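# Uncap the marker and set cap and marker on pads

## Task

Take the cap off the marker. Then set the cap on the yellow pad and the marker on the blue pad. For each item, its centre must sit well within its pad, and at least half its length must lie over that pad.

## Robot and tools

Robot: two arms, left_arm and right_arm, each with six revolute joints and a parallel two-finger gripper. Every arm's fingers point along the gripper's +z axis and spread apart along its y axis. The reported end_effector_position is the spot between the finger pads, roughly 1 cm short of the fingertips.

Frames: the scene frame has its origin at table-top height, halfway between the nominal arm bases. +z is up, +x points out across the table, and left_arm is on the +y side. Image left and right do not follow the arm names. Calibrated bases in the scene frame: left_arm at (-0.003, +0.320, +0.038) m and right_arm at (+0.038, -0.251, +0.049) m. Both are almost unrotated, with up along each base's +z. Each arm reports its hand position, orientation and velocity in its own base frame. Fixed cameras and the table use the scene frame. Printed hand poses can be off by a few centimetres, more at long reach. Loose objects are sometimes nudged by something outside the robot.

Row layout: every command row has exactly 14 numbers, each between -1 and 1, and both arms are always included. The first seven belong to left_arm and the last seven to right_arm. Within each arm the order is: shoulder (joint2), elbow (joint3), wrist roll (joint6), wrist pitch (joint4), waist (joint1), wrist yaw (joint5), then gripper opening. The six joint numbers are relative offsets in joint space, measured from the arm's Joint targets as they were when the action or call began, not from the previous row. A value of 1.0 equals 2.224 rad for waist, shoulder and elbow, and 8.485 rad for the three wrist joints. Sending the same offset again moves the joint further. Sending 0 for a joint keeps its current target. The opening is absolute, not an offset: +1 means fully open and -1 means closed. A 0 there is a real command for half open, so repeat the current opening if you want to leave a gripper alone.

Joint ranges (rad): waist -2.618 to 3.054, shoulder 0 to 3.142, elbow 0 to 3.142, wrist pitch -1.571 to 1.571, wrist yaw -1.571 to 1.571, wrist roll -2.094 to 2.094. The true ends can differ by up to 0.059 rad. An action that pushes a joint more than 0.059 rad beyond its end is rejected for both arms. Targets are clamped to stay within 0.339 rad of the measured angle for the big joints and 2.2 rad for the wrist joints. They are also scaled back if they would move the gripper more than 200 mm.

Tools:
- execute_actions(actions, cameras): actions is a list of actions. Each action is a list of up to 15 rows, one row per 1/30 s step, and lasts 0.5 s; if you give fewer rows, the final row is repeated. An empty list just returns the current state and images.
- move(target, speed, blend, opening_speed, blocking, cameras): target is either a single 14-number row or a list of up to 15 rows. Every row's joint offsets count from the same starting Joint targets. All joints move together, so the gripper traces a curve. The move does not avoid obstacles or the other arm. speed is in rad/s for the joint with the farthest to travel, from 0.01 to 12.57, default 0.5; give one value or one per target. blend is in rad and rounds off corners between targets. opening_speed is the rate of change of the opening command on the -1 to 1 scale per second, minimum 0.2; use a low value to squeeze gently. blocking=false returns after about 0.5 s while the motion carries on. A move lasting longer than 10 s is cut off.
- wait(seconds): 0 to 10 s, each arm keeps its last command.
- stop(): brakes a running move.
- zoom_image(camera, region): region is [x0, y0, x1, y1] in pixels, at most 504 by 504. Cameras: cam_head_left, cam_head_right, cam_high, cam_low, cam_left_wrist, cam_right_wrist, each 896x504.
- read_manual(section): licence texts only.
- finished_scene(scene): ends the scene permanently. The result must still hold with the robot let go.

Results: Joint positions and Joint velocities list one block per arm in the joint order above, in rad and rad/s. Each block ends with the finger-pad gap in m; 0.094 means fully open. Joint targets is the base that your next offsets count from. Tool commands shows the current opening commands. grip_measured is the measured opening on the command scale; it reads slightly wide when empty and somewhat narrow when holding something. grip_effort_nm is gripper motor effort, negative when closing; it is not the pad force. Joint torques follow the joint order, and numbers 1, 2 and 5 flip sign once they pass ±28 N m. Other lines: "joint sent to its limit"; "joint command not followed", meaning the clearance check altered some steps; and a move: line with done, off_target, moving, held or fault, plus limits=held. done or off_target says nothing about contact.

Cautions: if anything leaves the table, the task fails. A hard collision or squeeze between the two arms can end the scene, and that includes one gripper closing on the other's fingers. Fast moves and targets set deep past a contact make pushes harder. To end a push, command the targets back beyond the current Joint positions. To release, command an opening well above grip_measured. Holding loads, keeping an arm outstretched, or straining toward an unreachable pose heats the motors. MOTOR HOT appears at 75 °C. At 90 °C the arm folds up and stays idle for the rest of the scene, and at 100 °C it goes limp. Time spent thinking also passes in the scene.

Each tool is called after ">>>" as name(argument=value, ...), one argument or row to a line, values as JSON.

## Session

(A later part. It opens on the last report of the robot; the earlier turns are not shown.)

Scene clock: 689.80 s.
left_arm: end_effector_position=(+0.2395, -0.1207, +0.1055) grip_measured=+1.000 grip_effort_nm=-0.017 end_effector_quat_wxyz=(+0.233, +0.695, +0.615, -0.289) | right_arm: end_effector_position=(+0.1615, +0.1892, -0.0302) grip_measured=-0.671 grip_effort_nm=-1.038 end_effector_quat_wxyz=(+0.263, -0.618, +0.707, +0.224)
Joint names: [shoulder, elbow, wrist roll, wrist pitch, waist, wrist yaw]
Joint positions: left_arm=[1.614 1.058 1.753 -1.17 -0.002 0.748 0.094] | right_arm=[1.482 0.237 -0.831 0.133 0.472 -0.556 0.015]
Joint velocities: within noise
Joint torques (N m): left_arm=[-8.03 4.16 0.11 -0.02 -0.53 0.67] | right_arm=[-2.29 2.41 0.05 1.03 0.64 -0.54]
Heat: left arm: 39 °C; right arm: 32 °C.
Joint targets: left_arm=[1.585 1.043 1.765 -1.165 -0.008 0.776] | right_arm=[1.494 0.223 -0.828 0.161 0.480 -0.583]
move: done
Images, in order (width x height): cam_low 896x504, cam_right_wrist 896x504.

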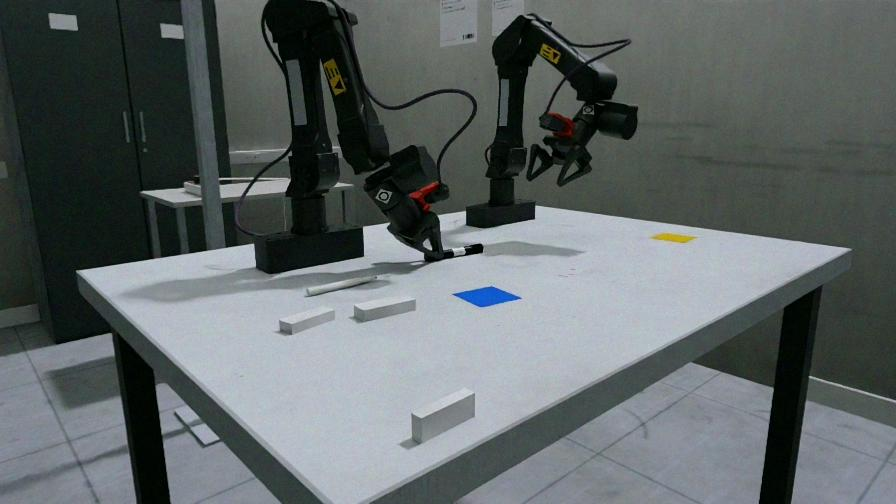

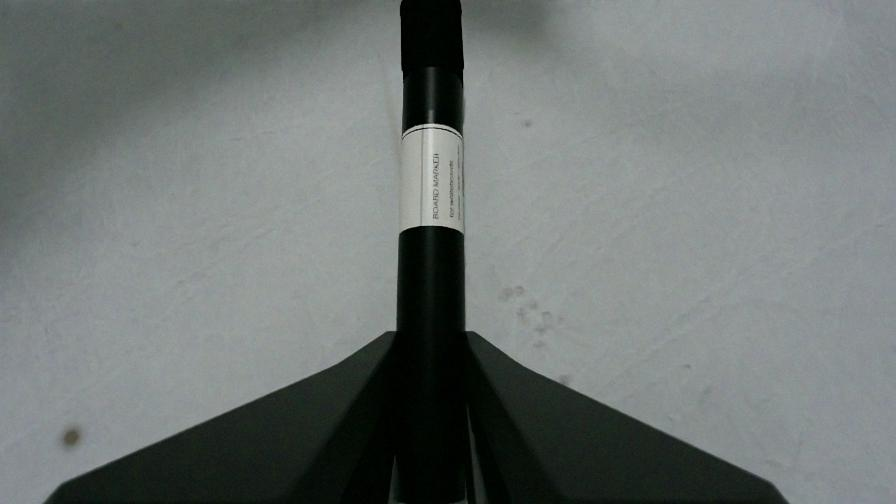

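>>> move(
  target=[-0.0279, -0.0508, -0.0533, 0.0468, -0.1506, 0.0022, 1.0, -0.2059, 0.1522, -0.0016, -0.0905, -0.0022, -0.0004, -1.0],
  speed=0.6,
)

Scene clock: 749.63 s.
left_arm: end_effector_position=(+0.2303, -0.2112, +0.0972) grip_measured=+1.000 grip_effort_nm=-0.012 end_effector_quat_wxyz=(+0.252, +0.704, +0.598, -0.288) | right_arm: end_effector_position=(+0.1587, +0.1883, +0.0784) grip_measured=-0.671 grip_effort_nm=-1.038 end_effector_quat_wxyz=(+0.257, -0.617, +0.708, +0.226)
Joint names: [shoulder, elbow, wrist roll, wrist pitch, waist, wrist yaw]
Joint positions: left_arm=[1.552 0.946 1.32 -0.778 -0.339 0.767 0.094] | right_arm=[1.052 0.532 -0.831 -0.604 0.472 -0.558 0.015]
Joint velocities: within noise
Joint torques (N m): left_arm=[-7.94 4.53 -0.09 0.59 -0.43 0.69] | right_arm=[-3.11 8.2 -0.15 0.72 0.25 -0.55]
Heat: left arm: 39 °C; right arm: 32 °C.
Joint targets: left_arm=[1.523 0.930 1.313 -0.768 -0.343 0.795] | right_arm=[1.036 0.561 -0.841 -0.607 0.475 -0.586]
move: done

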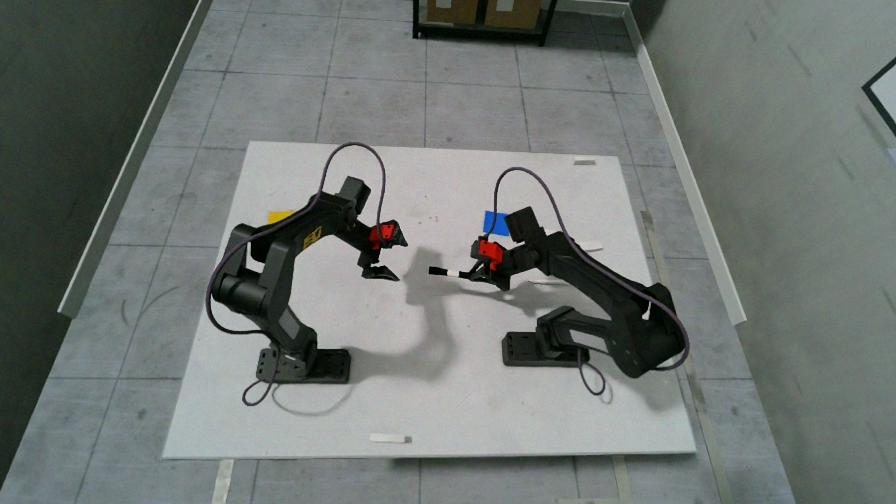

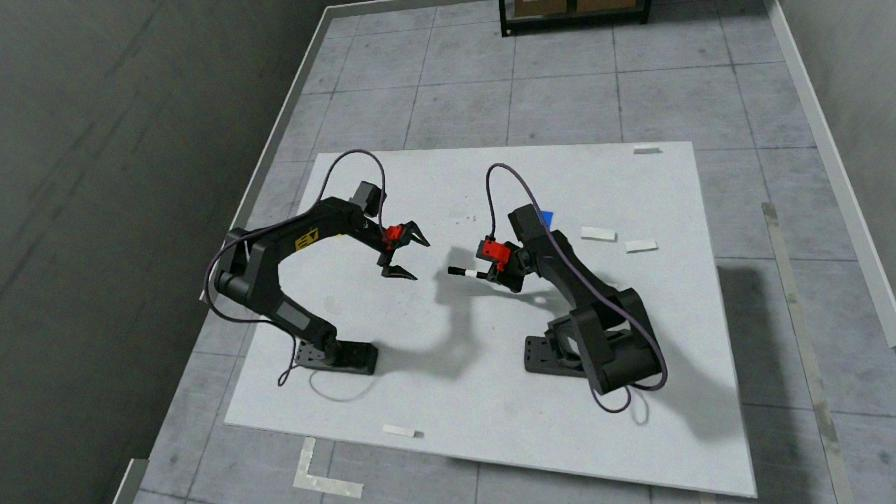

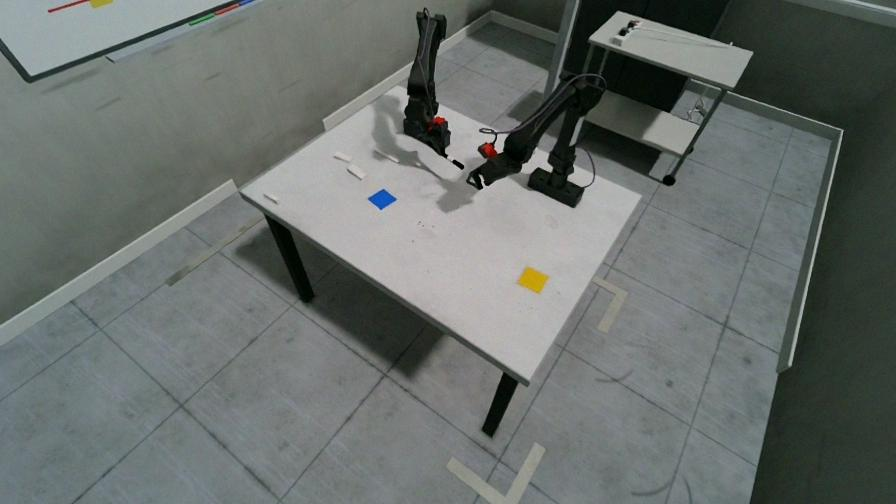

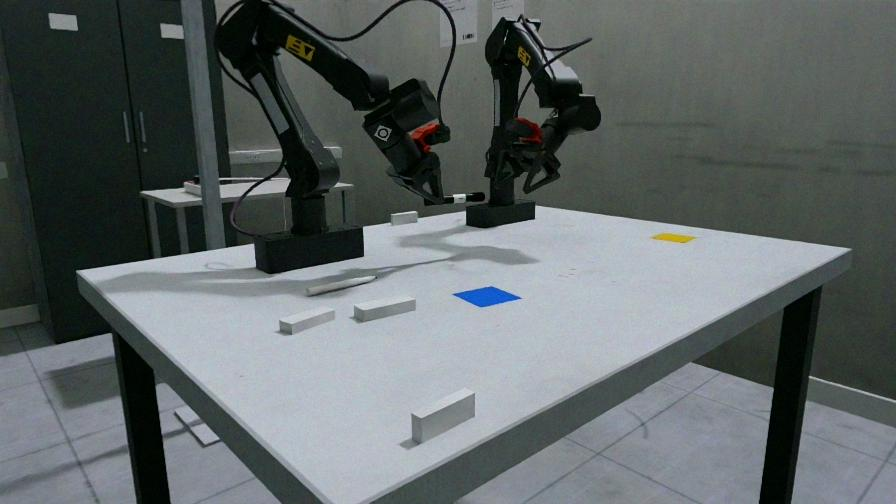

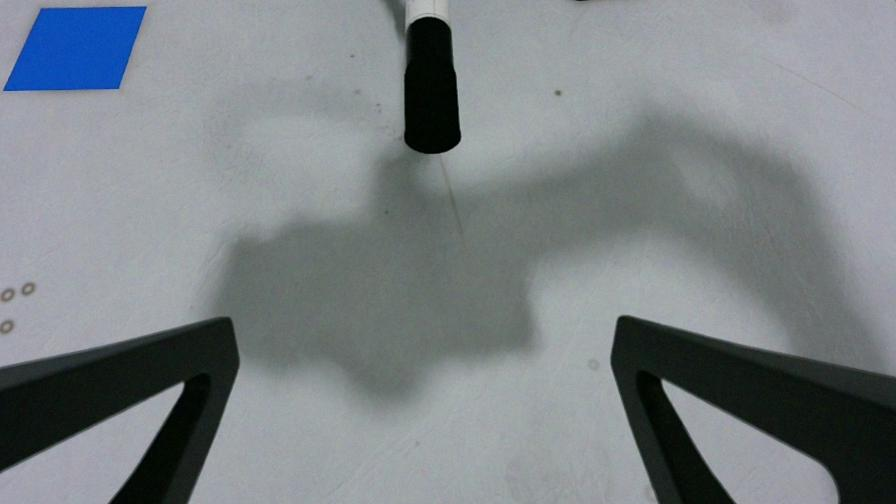

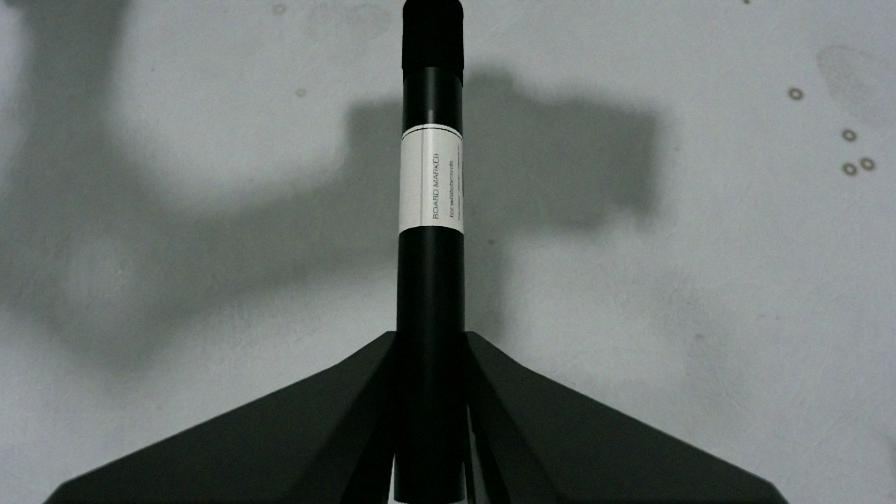

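>>> zoom_image(
  camera="cam_left_wrist",
  region=[380, 0, 490, 170],
)

>>> zoom_image(
  camera="cam_low",
  region=[380, 120, 560, 240],
)

Scaled by 2.965.

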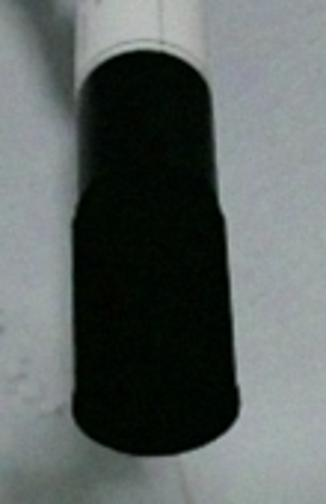

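Scaled by 2.800.

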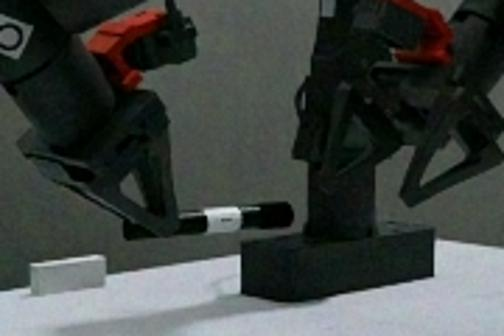

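>>> zoom_image(
  camera="cam_left_wrist",
  region=[200, 290, 660, 400],
)

Scaled by 1.096.

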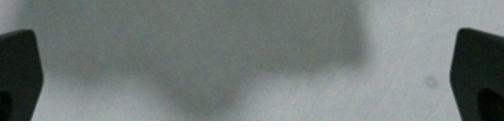

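>>> move(
  target=[0.01637, -0.01228, -0.03223, 0.02813, -0.09078, -0.00635, 1.0, 0, 0, 0, 0, 0, 0, -1.0],
  speed=0.3,
  cameras=["cam_low", "cam_left_wrist", "cam_high"],
)

Scene clock: 809.37 s.
left_arm: end_effector_position=(+0.2196, -0.2687, +0.0982) grip_measured=+1.000 grip_effort_nm=-0.012 end_effector_quat_wxyz=(+0.265, +0.702, +0.593, -0.291) | right_arm: end_effector_position=(+0.1585, +0.1882, +0.0783) grip_measured=-0.671 grip_effort_nm=-1.043 end_effector_quat_wxyz=(+0.257, -0.617, +0.708, +0.227)
Joint names: [shoulder, elbow, wrist roll, wrist pitch, waist, wrist yaw]
Joint positions: left_arm=[1.552 0.92 1.047 -0.542 -0.541 0.726 0.094] | right_arm=[1.052 0.532 -0.831 -0.605 0.472 -0.558 0.015]
Joint velocities: within noise
Joint torques (N m): left_arm=[-5.31 4.68 -0.08 0.95 -0.49 0.49] | right_arm=[-3.08 8.12 -0.12 0.73 0.27 -0.58]
Heat: left arm: 39 °C; right arm: 32 °C.
Joint targets: left_arm=[1.559 0.902 1.040 -0.530 -0.545 0.741] | right_arm=[1.036 0.561 -0.841 -0.607 0.475 -0.586]
move: done
Images, in order (width x height): cam_high 896x504, cam_low 896x504, cam_left_wrist 896x504.

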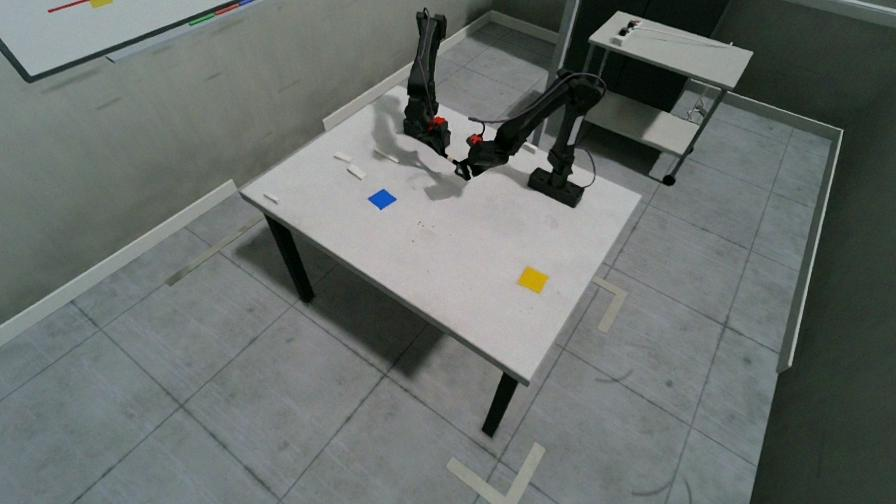

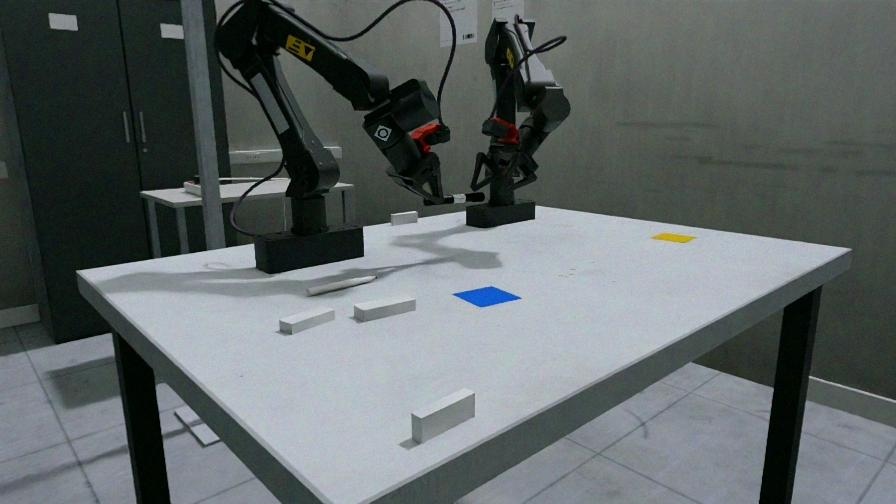

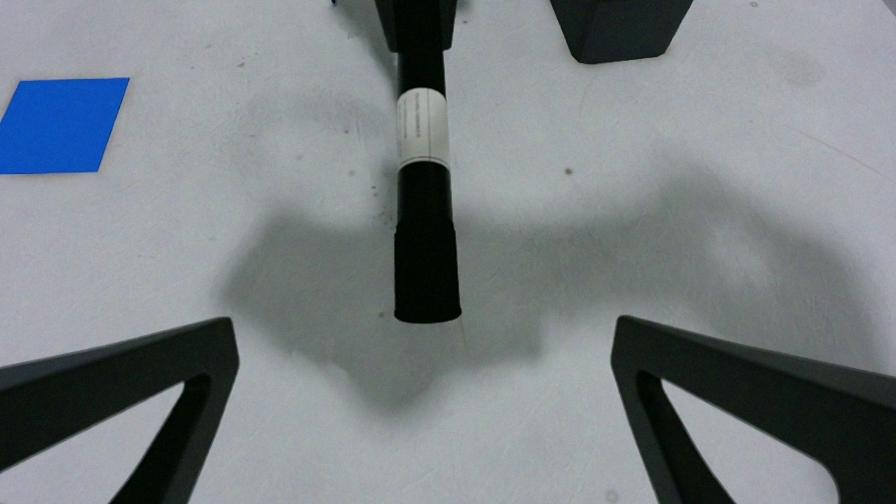

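>>> move(
  target=[0.02338, 0, -0.02079, 0.01509, -0.05171, -0.00804, 1.0, 0, 0, 0, 0, 0, 0, -1.0],
  speed=0.2,
  cameras=["cam_low", "cam_left_wrist", "cam_high", "cam_right_wrist"],
)

Scene clock: 862.30 s.
left_arm: end_effector_position=(+0.2133, -0.3004, +0.0867) grip_measured=+1.000 grip_effort_nm=-0.022 end_effector_quat_wxyz=(+0.254, +0.690, +0.612, -0.289) | right_arm: end_effector_position=(+0.1585, +0.1881, +0.0783) grip_measured=-0.671 grip_effort_nm=-1.043 end_effector_quat_wxyz=(+0.257, -0.617, +0.708, +0.227)
Joint names: [shoulder, elbow, wrist roll, wrist pitch, waist, wrist yaw]
Joint positions: left_arm=[1.602 0.92 0.87 -0.416 -0.655 0.66 0.094] | right_arm=[1.052 0.532 -0.831 -0.606 0.472 -0.558 0.015]
Joint velocities: within noise
Joint torques (N m): left_arm=[-5.59 4.57 -0.07 1.14 -0.42 0.42] | right_arm=[-3.22 8.13 -0.18 0.73 0.25 -0.53]
Heat: left arm: 37 °C; right arm: 31 °C.
Joint targets: left_arm=[1.611 0.902 0.863 -0.402 -0.660 0.672] | right_arm=[1.036 0.561 -0.841 -0.607 0.475 -0.586]
move: done
Images, in order (width x height): cam_high 896x504, cam_low 896x504, cam_left_wrist 896x504, cam_right_wrist 896x504.

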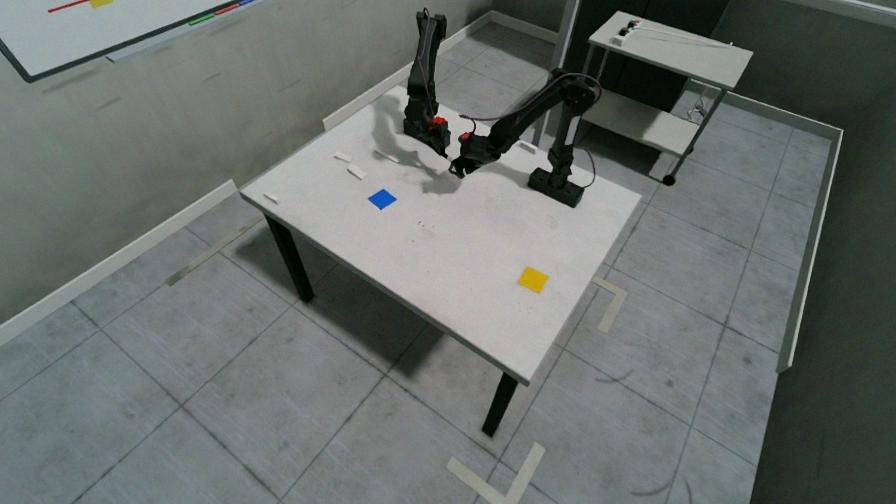

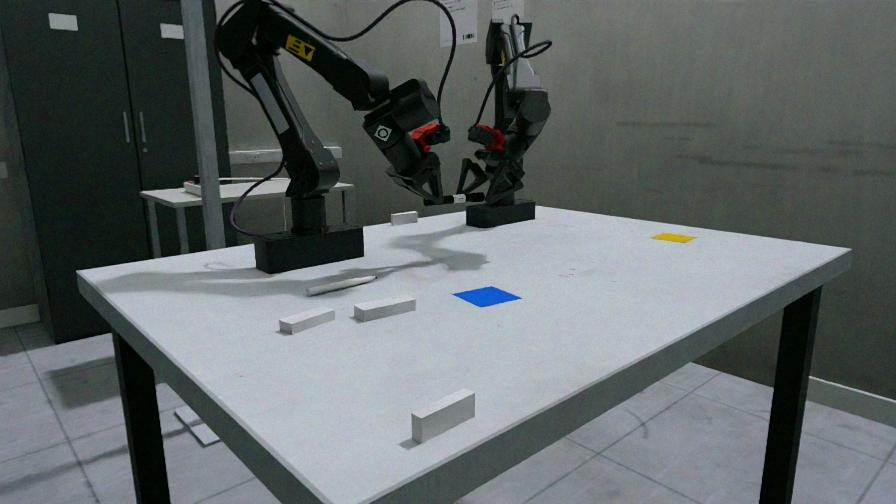

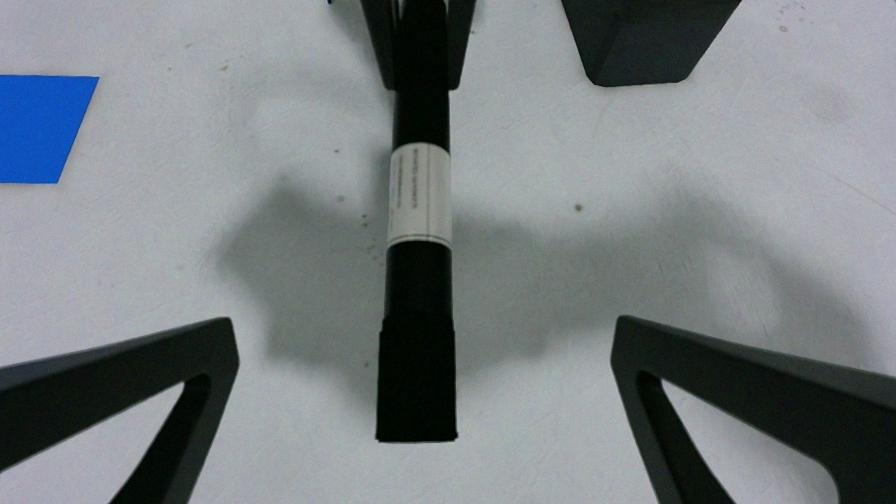

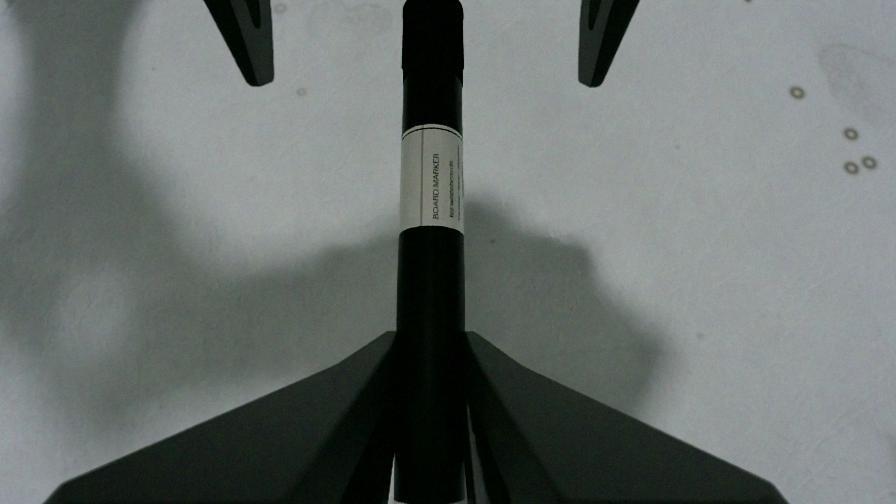

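>>> move(
  target=[0, 0, 0, 0, 0, 0, -1.0, 0, 0, 0, 0, 0, 0, -1.0],
  speed=0.2,
  opening_speed=1.2,
  cameras=["cam_low", "cam_left_wrist", "cam_right_wrist"],
)

Scene clock: 890.73 s.
left_arm: end_effector_position=(+0.2139, -0.3006, +0.0868) grip_measured=-0.646 grip_effort_nm=-1.038 end_effector_quat_wxyz=(+0.255, +0.690, +0.613, -0.289) | right_arm: end_effector_position=(+0.1581, +0.1881, +0.0782) grip_measured=-0.671 grip_effort_nm=-1.043 end_effector_quat_wxyz=(+0.256, -0.617, +0.708, +0.227)
Joint names: [shoulder, elbow, wrist roll, wrist pitch, waist, wrist yaw]
Joint positions: left_arm=[1.602 0.92 0.868 -0.413 -0.655 0.658 0.017] | right_arm=[1.052 0.532 -0.832 -0.607 0.472 -0.559 0.015]
Joint velocities: within noise
Joint torques (N m): left_arm=[-5.67 4.75 -0.08 1.11 -0.49 0.43] | right_arm=[-3.04 8.14 -0.12 0.73 0.2 -0.54]
Heat: left arm: 37 °C; right arm: 31 °C.
Joint targets: left_arm=[1.611 0.902 0.863 -0.402 -0.660 0.673] | right_arm=[1.036 0.561 -0.841 -0.607 0.475 -0.586]
move: done
Images, in order (width x height): cam_low 896x504, cam_left_wrist 896x504, cam_right_wrist 896x504.

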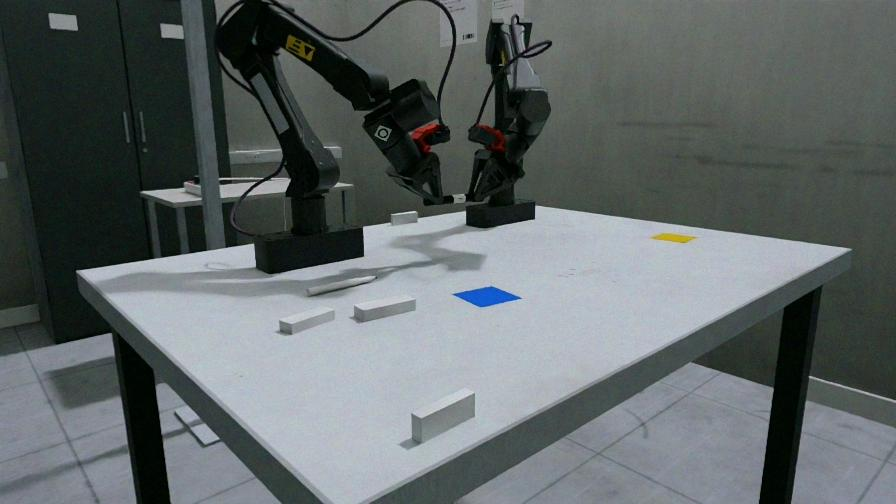

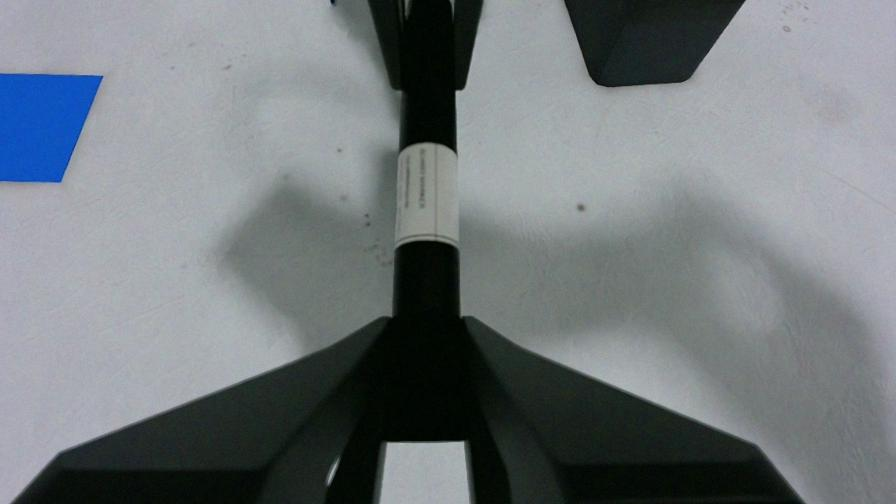

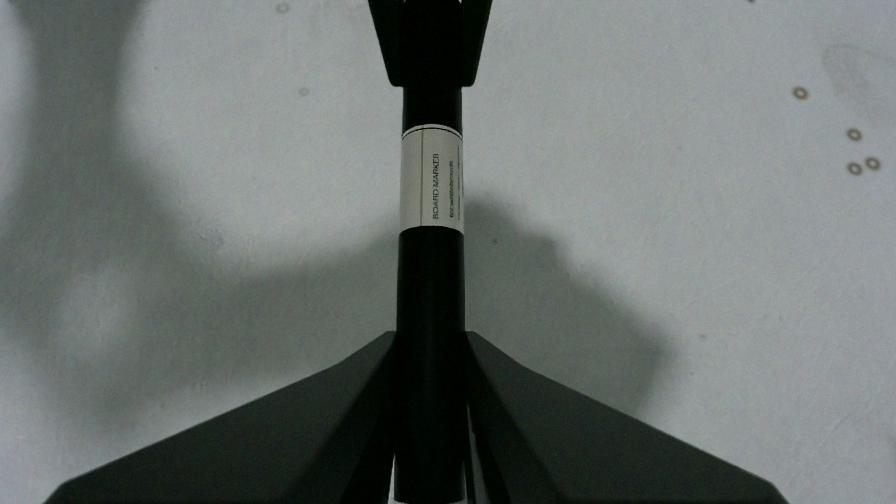

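>>> move(
  target=[
    [-0.01799, -0.01407, 0.01291, -0.00916, 0.04236, 0.00474, -1.0, -0.01095, -0.00223, -0.01106, -0.00848, -0.03788, -0.00379, -1.0],
    [-0.0295, -0.02113, 0.0281, -0.02028, 0.08898, 0.00911, -1.0, -0.0219, -0.00445, -0.02212, -0.01696, -0.07576, -0.00759, -1.0],
  ],
  speed=0.12,
  blend=0.02,
  cameras=["cam_low", "cam_left_wrist", "cam_right_wrist"],
)

Scene clock: 975.87 s.
left_arm: end_effector_position=(+0.2195, -0.2862, +0.1122) grip_measured=-0.646 grip_effort_nm=-1.023 end_effector_quat_wxyz=(+0.312, +0.702, +0.546, -0.335) | right_arm: end_effector_position=(+0.1646, +0.1908, +0.1089) grip_measured=-0.671 grip_effort_nm=-1.043 end_effector_quat_wxyz=(-0.326, +0.629, -0.653, -0.268)
Joint names: [shoulder, elbow, wrist roll, wrist pitch, waist, wrist yaw]
Joint positions: left_arm=[1.571 0.904 1.062 -0.429 -0.536 0.859 0.017] | right_arm=[1.011 0.545 -0.985 -0.613 0.351 -0.751 0.015]
Joint velocities: within noise
Joint torques (N m): left_arm=[-8.1 1.83 0.39 -0.74 6.86 -0.82] | right_arm=[-3.4 6.24 -0.53 -0.48 -4.21 0.69]
Heat: left arm: 36 °C; right arm: 31 °C.
Joint targets: left_arm=[1.546 0.855 1.102 -0.574 -0.462 0.750] | right_arm=[0.987 0.551 -1.029 -0.751 0.306 -0.650]
move: off_target (left_arm, right_arm); left_arm: the wrist pitch is farthest, 0.145 rad from its target; right_arm: the wrist pitch is farthest, 0.138 rad from its target
Images, in order (width x height): cam_low 896x504, cam_left_wrist 896x504, cam_right_wrist 896x504.

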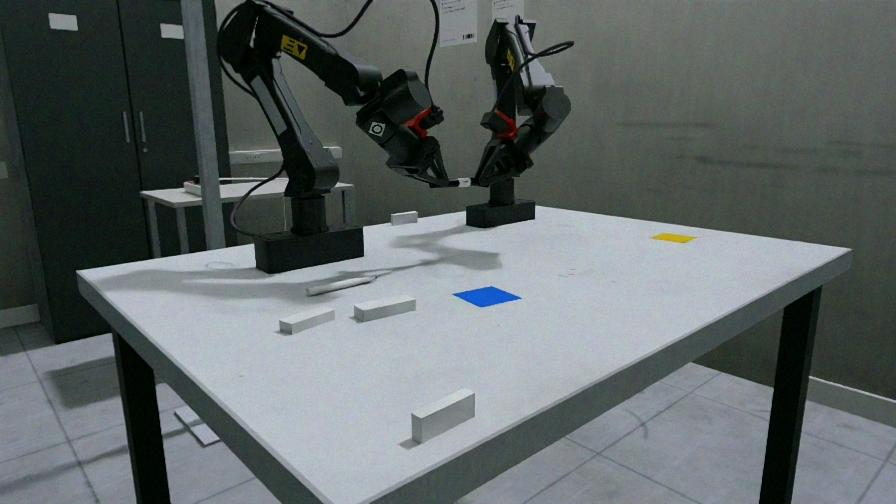

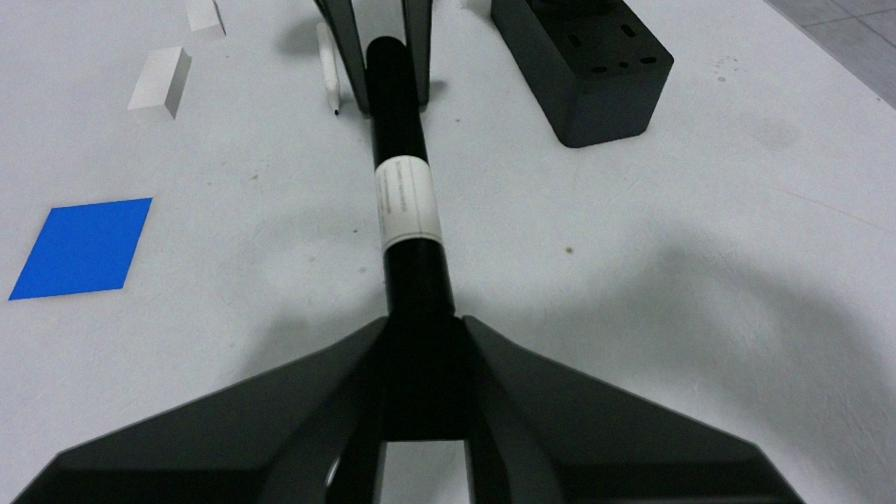

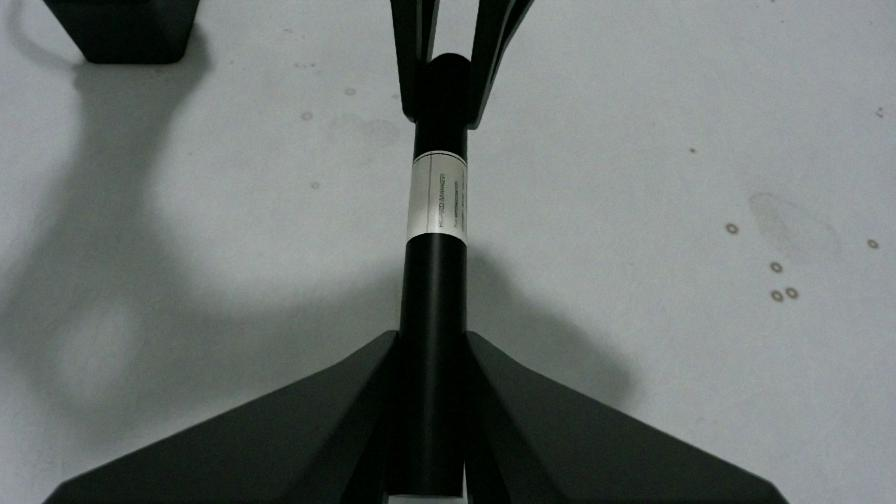

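>>> move(
  target=[-0.0108, -0.0322, -0.00625, 0.02328, 0.03737, 0.03188, -1.0, 0.02023, -0.03773, -0.02053, 0.00725, -0.10166, -0.04321, -1.0],
  speed=0.15,
  cameras=["cam_low", "cam_left_wrist", "cam_right_wrist", "cam_head_left"],
)

Scene clock: 1076.83 s.
left_arm: end_effector_position=(+0.2163, -0.2884, +0.1375) grip_measured=-0.646 grip_effort_nm=-1.028 end_effector_quat_wxyz=(+0.374, +0.671, +0.496, -0.406) | right_arm: end_effector_position=(+0.1617, +0.1852, +0.1348) grip_measured=-0.671 grip_effort_nm=-1.043 end_effector_quat_wxyz=(-0.408, +0.592, -0.593, -0.362)
Joint names: [shoulder, elbow, wrist roll, wrist pitch, waist, wrist yaw]
Joint positions: left_arm=[1.554 0.831 1.027 -0.257 -0.479 1.079 0.017] | right_arm=[1.028 0.492 -1.164 -0.612 0.141 -1.11 0.015]
Joint velocities: within noise
Joint torques (N m): left_arm=[-8.35 1.92 0.23 -0.32 9.36 -0.22] | right_arm=[-1.29 3.56 -0.5 -0.08 -5.78 0.5]
Heat: left arm: 37 °C; right arm: 31 °C.
Joint targets: left_arm=[1.521 0.784 1.049 -0.376 -0.379 1.020] | right_arm=[1.032 0.468 -1.203 -0.690 0.080 -1.017]
move: off_target (left_arm, right_arm); left_arm: the wrist pitch is farthest, 0.119 rad from its target; right_arm: the wrist yaw is farthest, 0.094 rad from its target
Images, in order (width x height): cam_head_left 896x504, cam_low 896x504, cam_left_wrist 896x504, cam_right_wrist 896x504.

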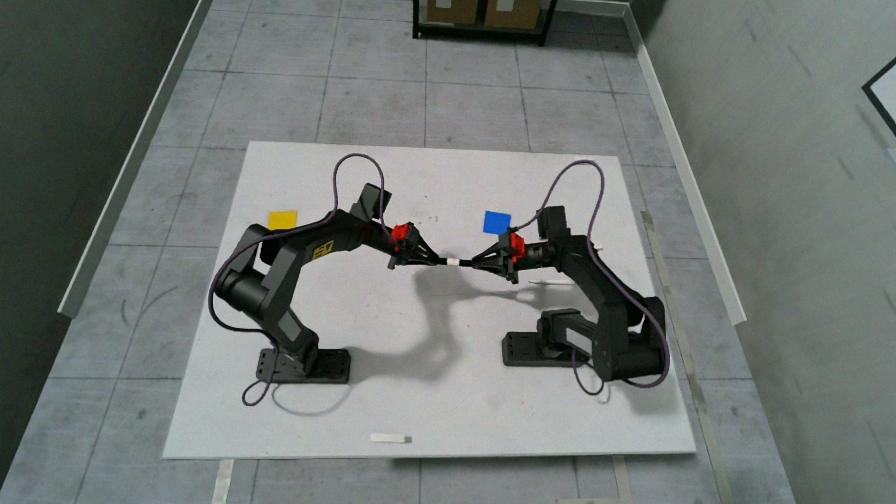

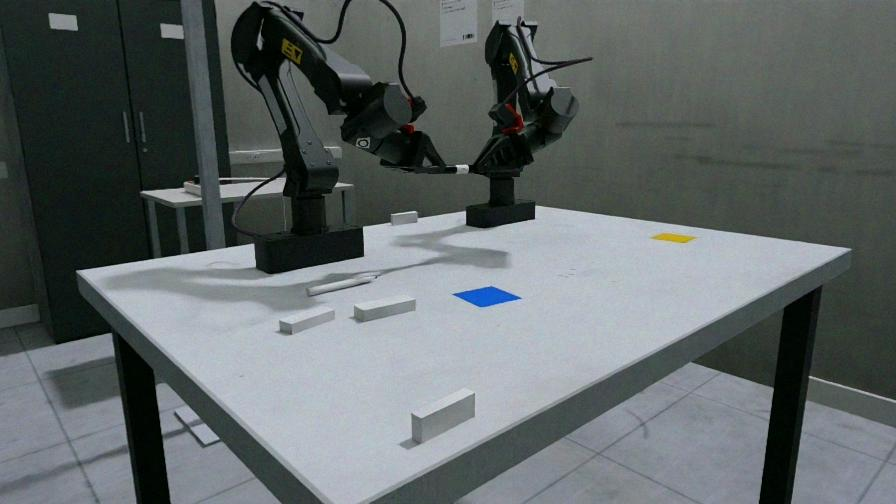

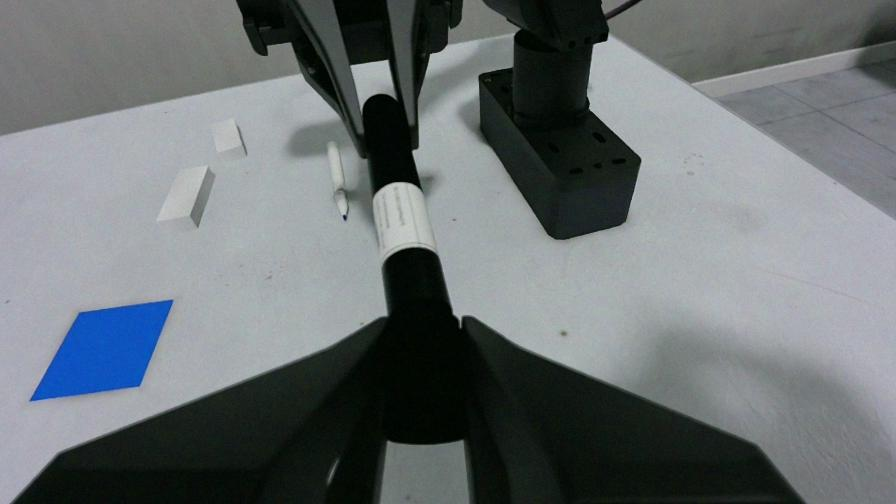

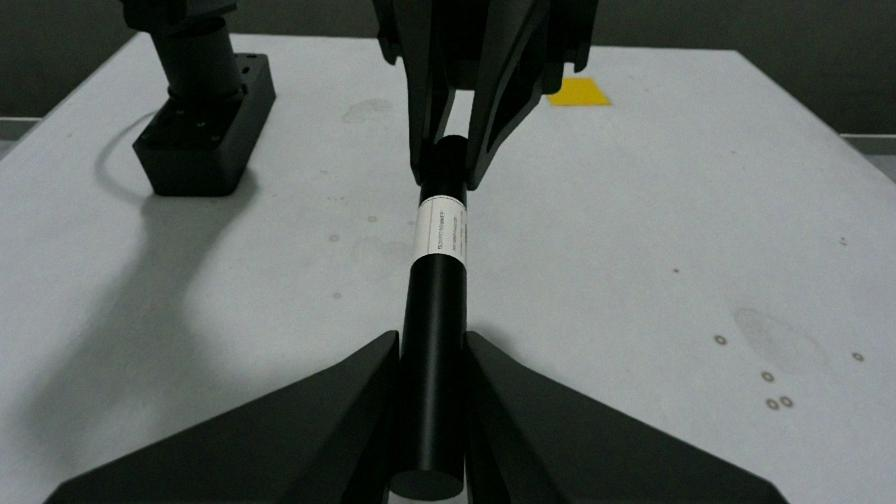

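>>> zoom_image(
  camera="cam_right_wrist",
  region=[370, 80, 530, 280],
)

>>> zoom_image(
  camera="cam_left_wrist",
  region=[330, 60, 490, 340],
)

Scaled by 2.520.

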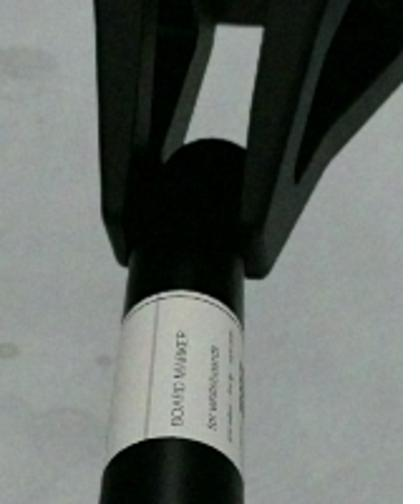

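Scaled by 1.800.

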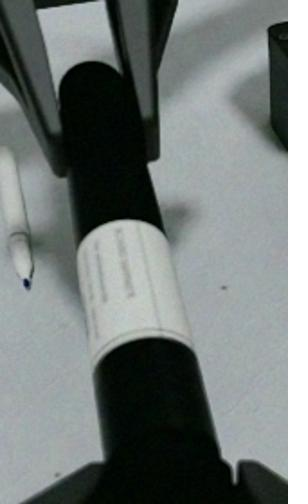

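>>> move(
  target=[0.0054, -0.01124, 0.01296, -0.00412, 0.05193, 0.02039, -1.0, 0.02158, 0.03237, -0.03111, -0.02958, -0.06205, -0.0033, -1.0],
  speed=0.15,
  cameras=["cam_low", "cam_left_wrist", "cam_right_wrist", "cam_head_left"],
)

Scene clock: 1150.27 s.
left_arm: end_effector_position=(+0.2093, -0.2875, +0.1615) grip_measured=-0.646 grip_effort_nm=-1.033 end_effector_quat_wxyz=(+0.421, +0.675, +0.418, -0.439) | right_arm: end_effector_position=(+0.1537, +0.1793, +0.1555) grip_measured=-0.671 grip_effort_nm=-1.043 end_effector_quat_wxyz=(-0.444, +0.591, -0.545, -0.395)
Joint names: [shoulder, elbow, wrist roll, wrist pitch, waist, wrist yaw]
Joint positions: left_arm=[1.554 0.827 1.124 -0.215 -0.45 1.243 0.017] | right_arm=[1.077 0.535 -1.437 -0.806 0.052 -1.266 0.015]
Joint velocities: within noise
Joint torques (N m): left_arm=[-7.38 -0.14 0.36 -1.24 17.47 -0.14] | right_arm=[-1.42 5.55 -0.38 -0.91 -10.36 1.76]
Heat: left arm: 38 °C; right arm: 30 °C.
Joint targets: left_arm=[1.533 0.759 1.159 -0.411 -0.263 1.193] | right_arm=[1.080 0.539 -1.467 -0.941 -0.058 -1.045]
move: off_target (left_arm, right_arm); left_arm: the wrist pitch is farthest, 0.196 rad from its target; right_arm: the wrist yaw is farthest, 0.221 rad from its target
Images, in order (width x height): cam_head_left 896x504, cam_low 896x504, cam_left_wrist 896x504, cam_right_wrist 896x504.

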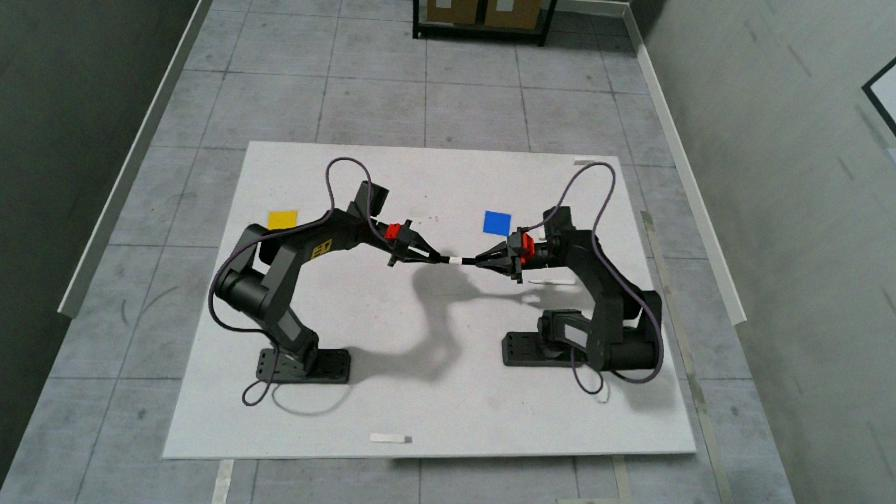

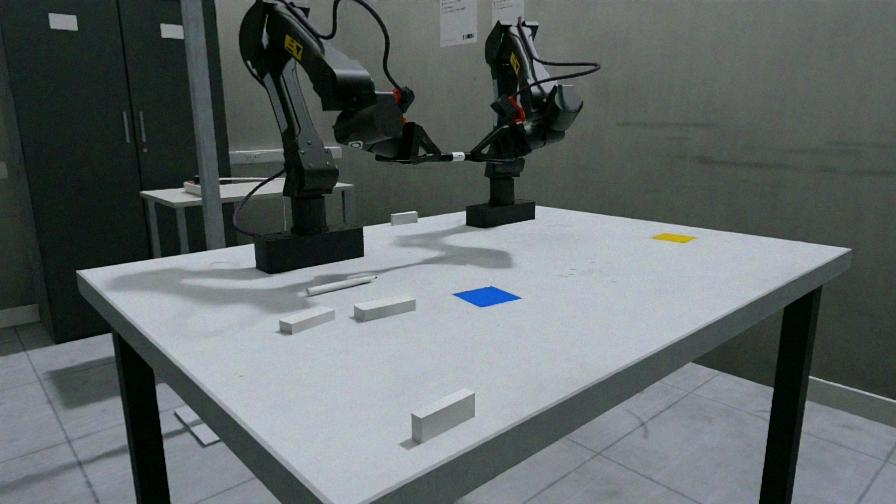

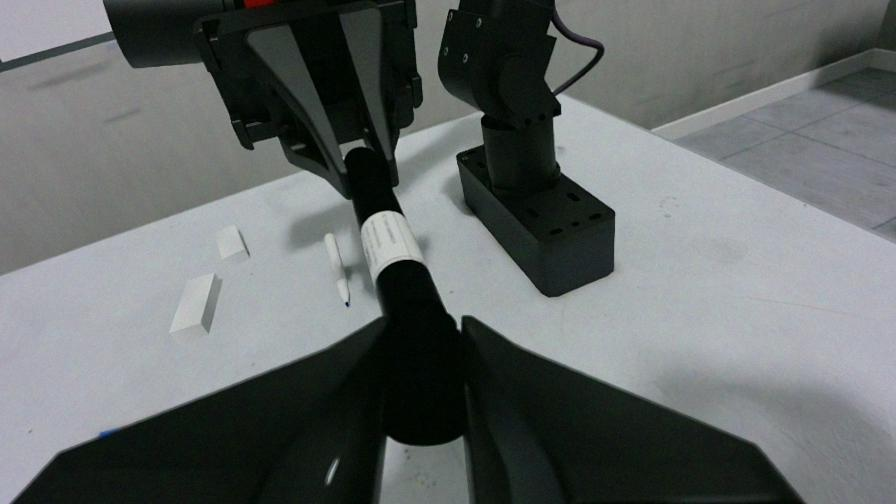

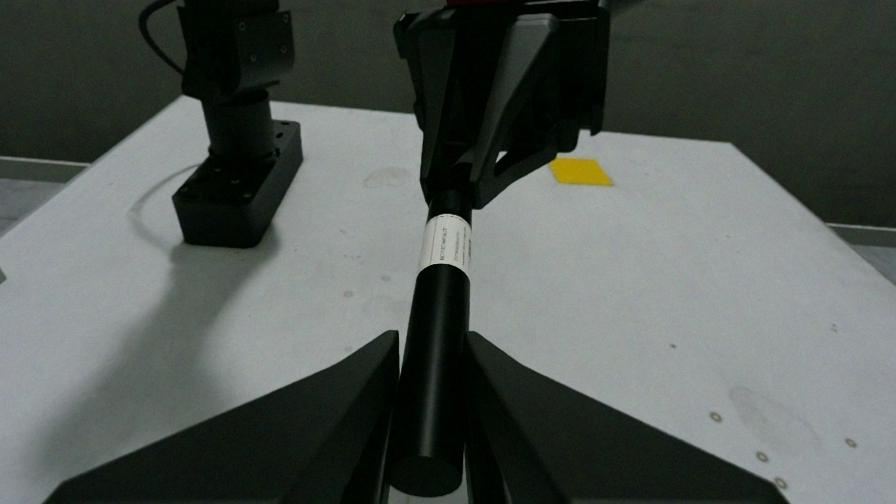

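>>> zoom_image(
  camera="cam_right_wrist",
  region=[370, 120, 530, 300],
)

>>> zoom_image(
  camera="cam_left_wrist",
  region=[330, 130, 490, 340],
)

>>> zoom_image(
  camera="cam_low",
  region=[370, 120, 530, 200],
)

Scaled by 2.800.

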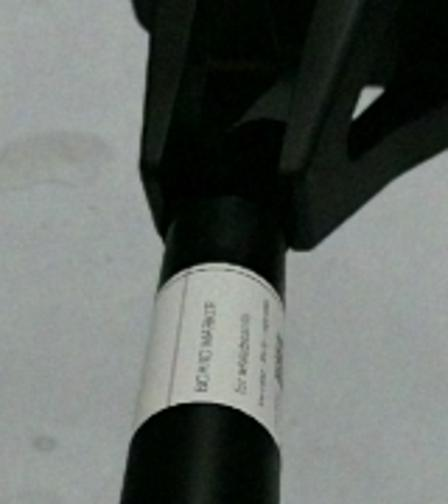

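Scaled by 2.400.

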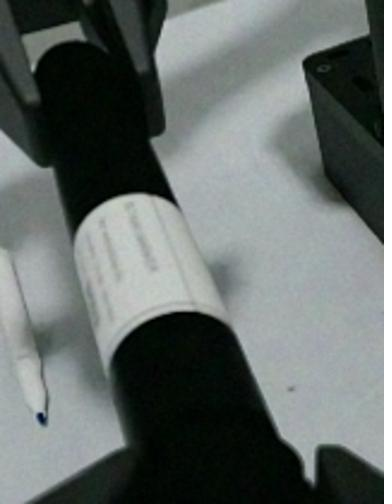

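Scaled by 3.150.

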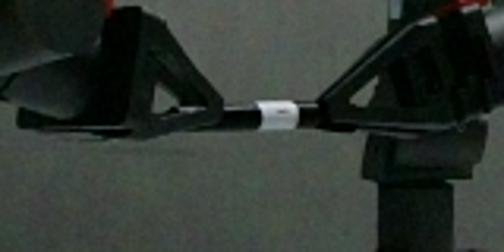

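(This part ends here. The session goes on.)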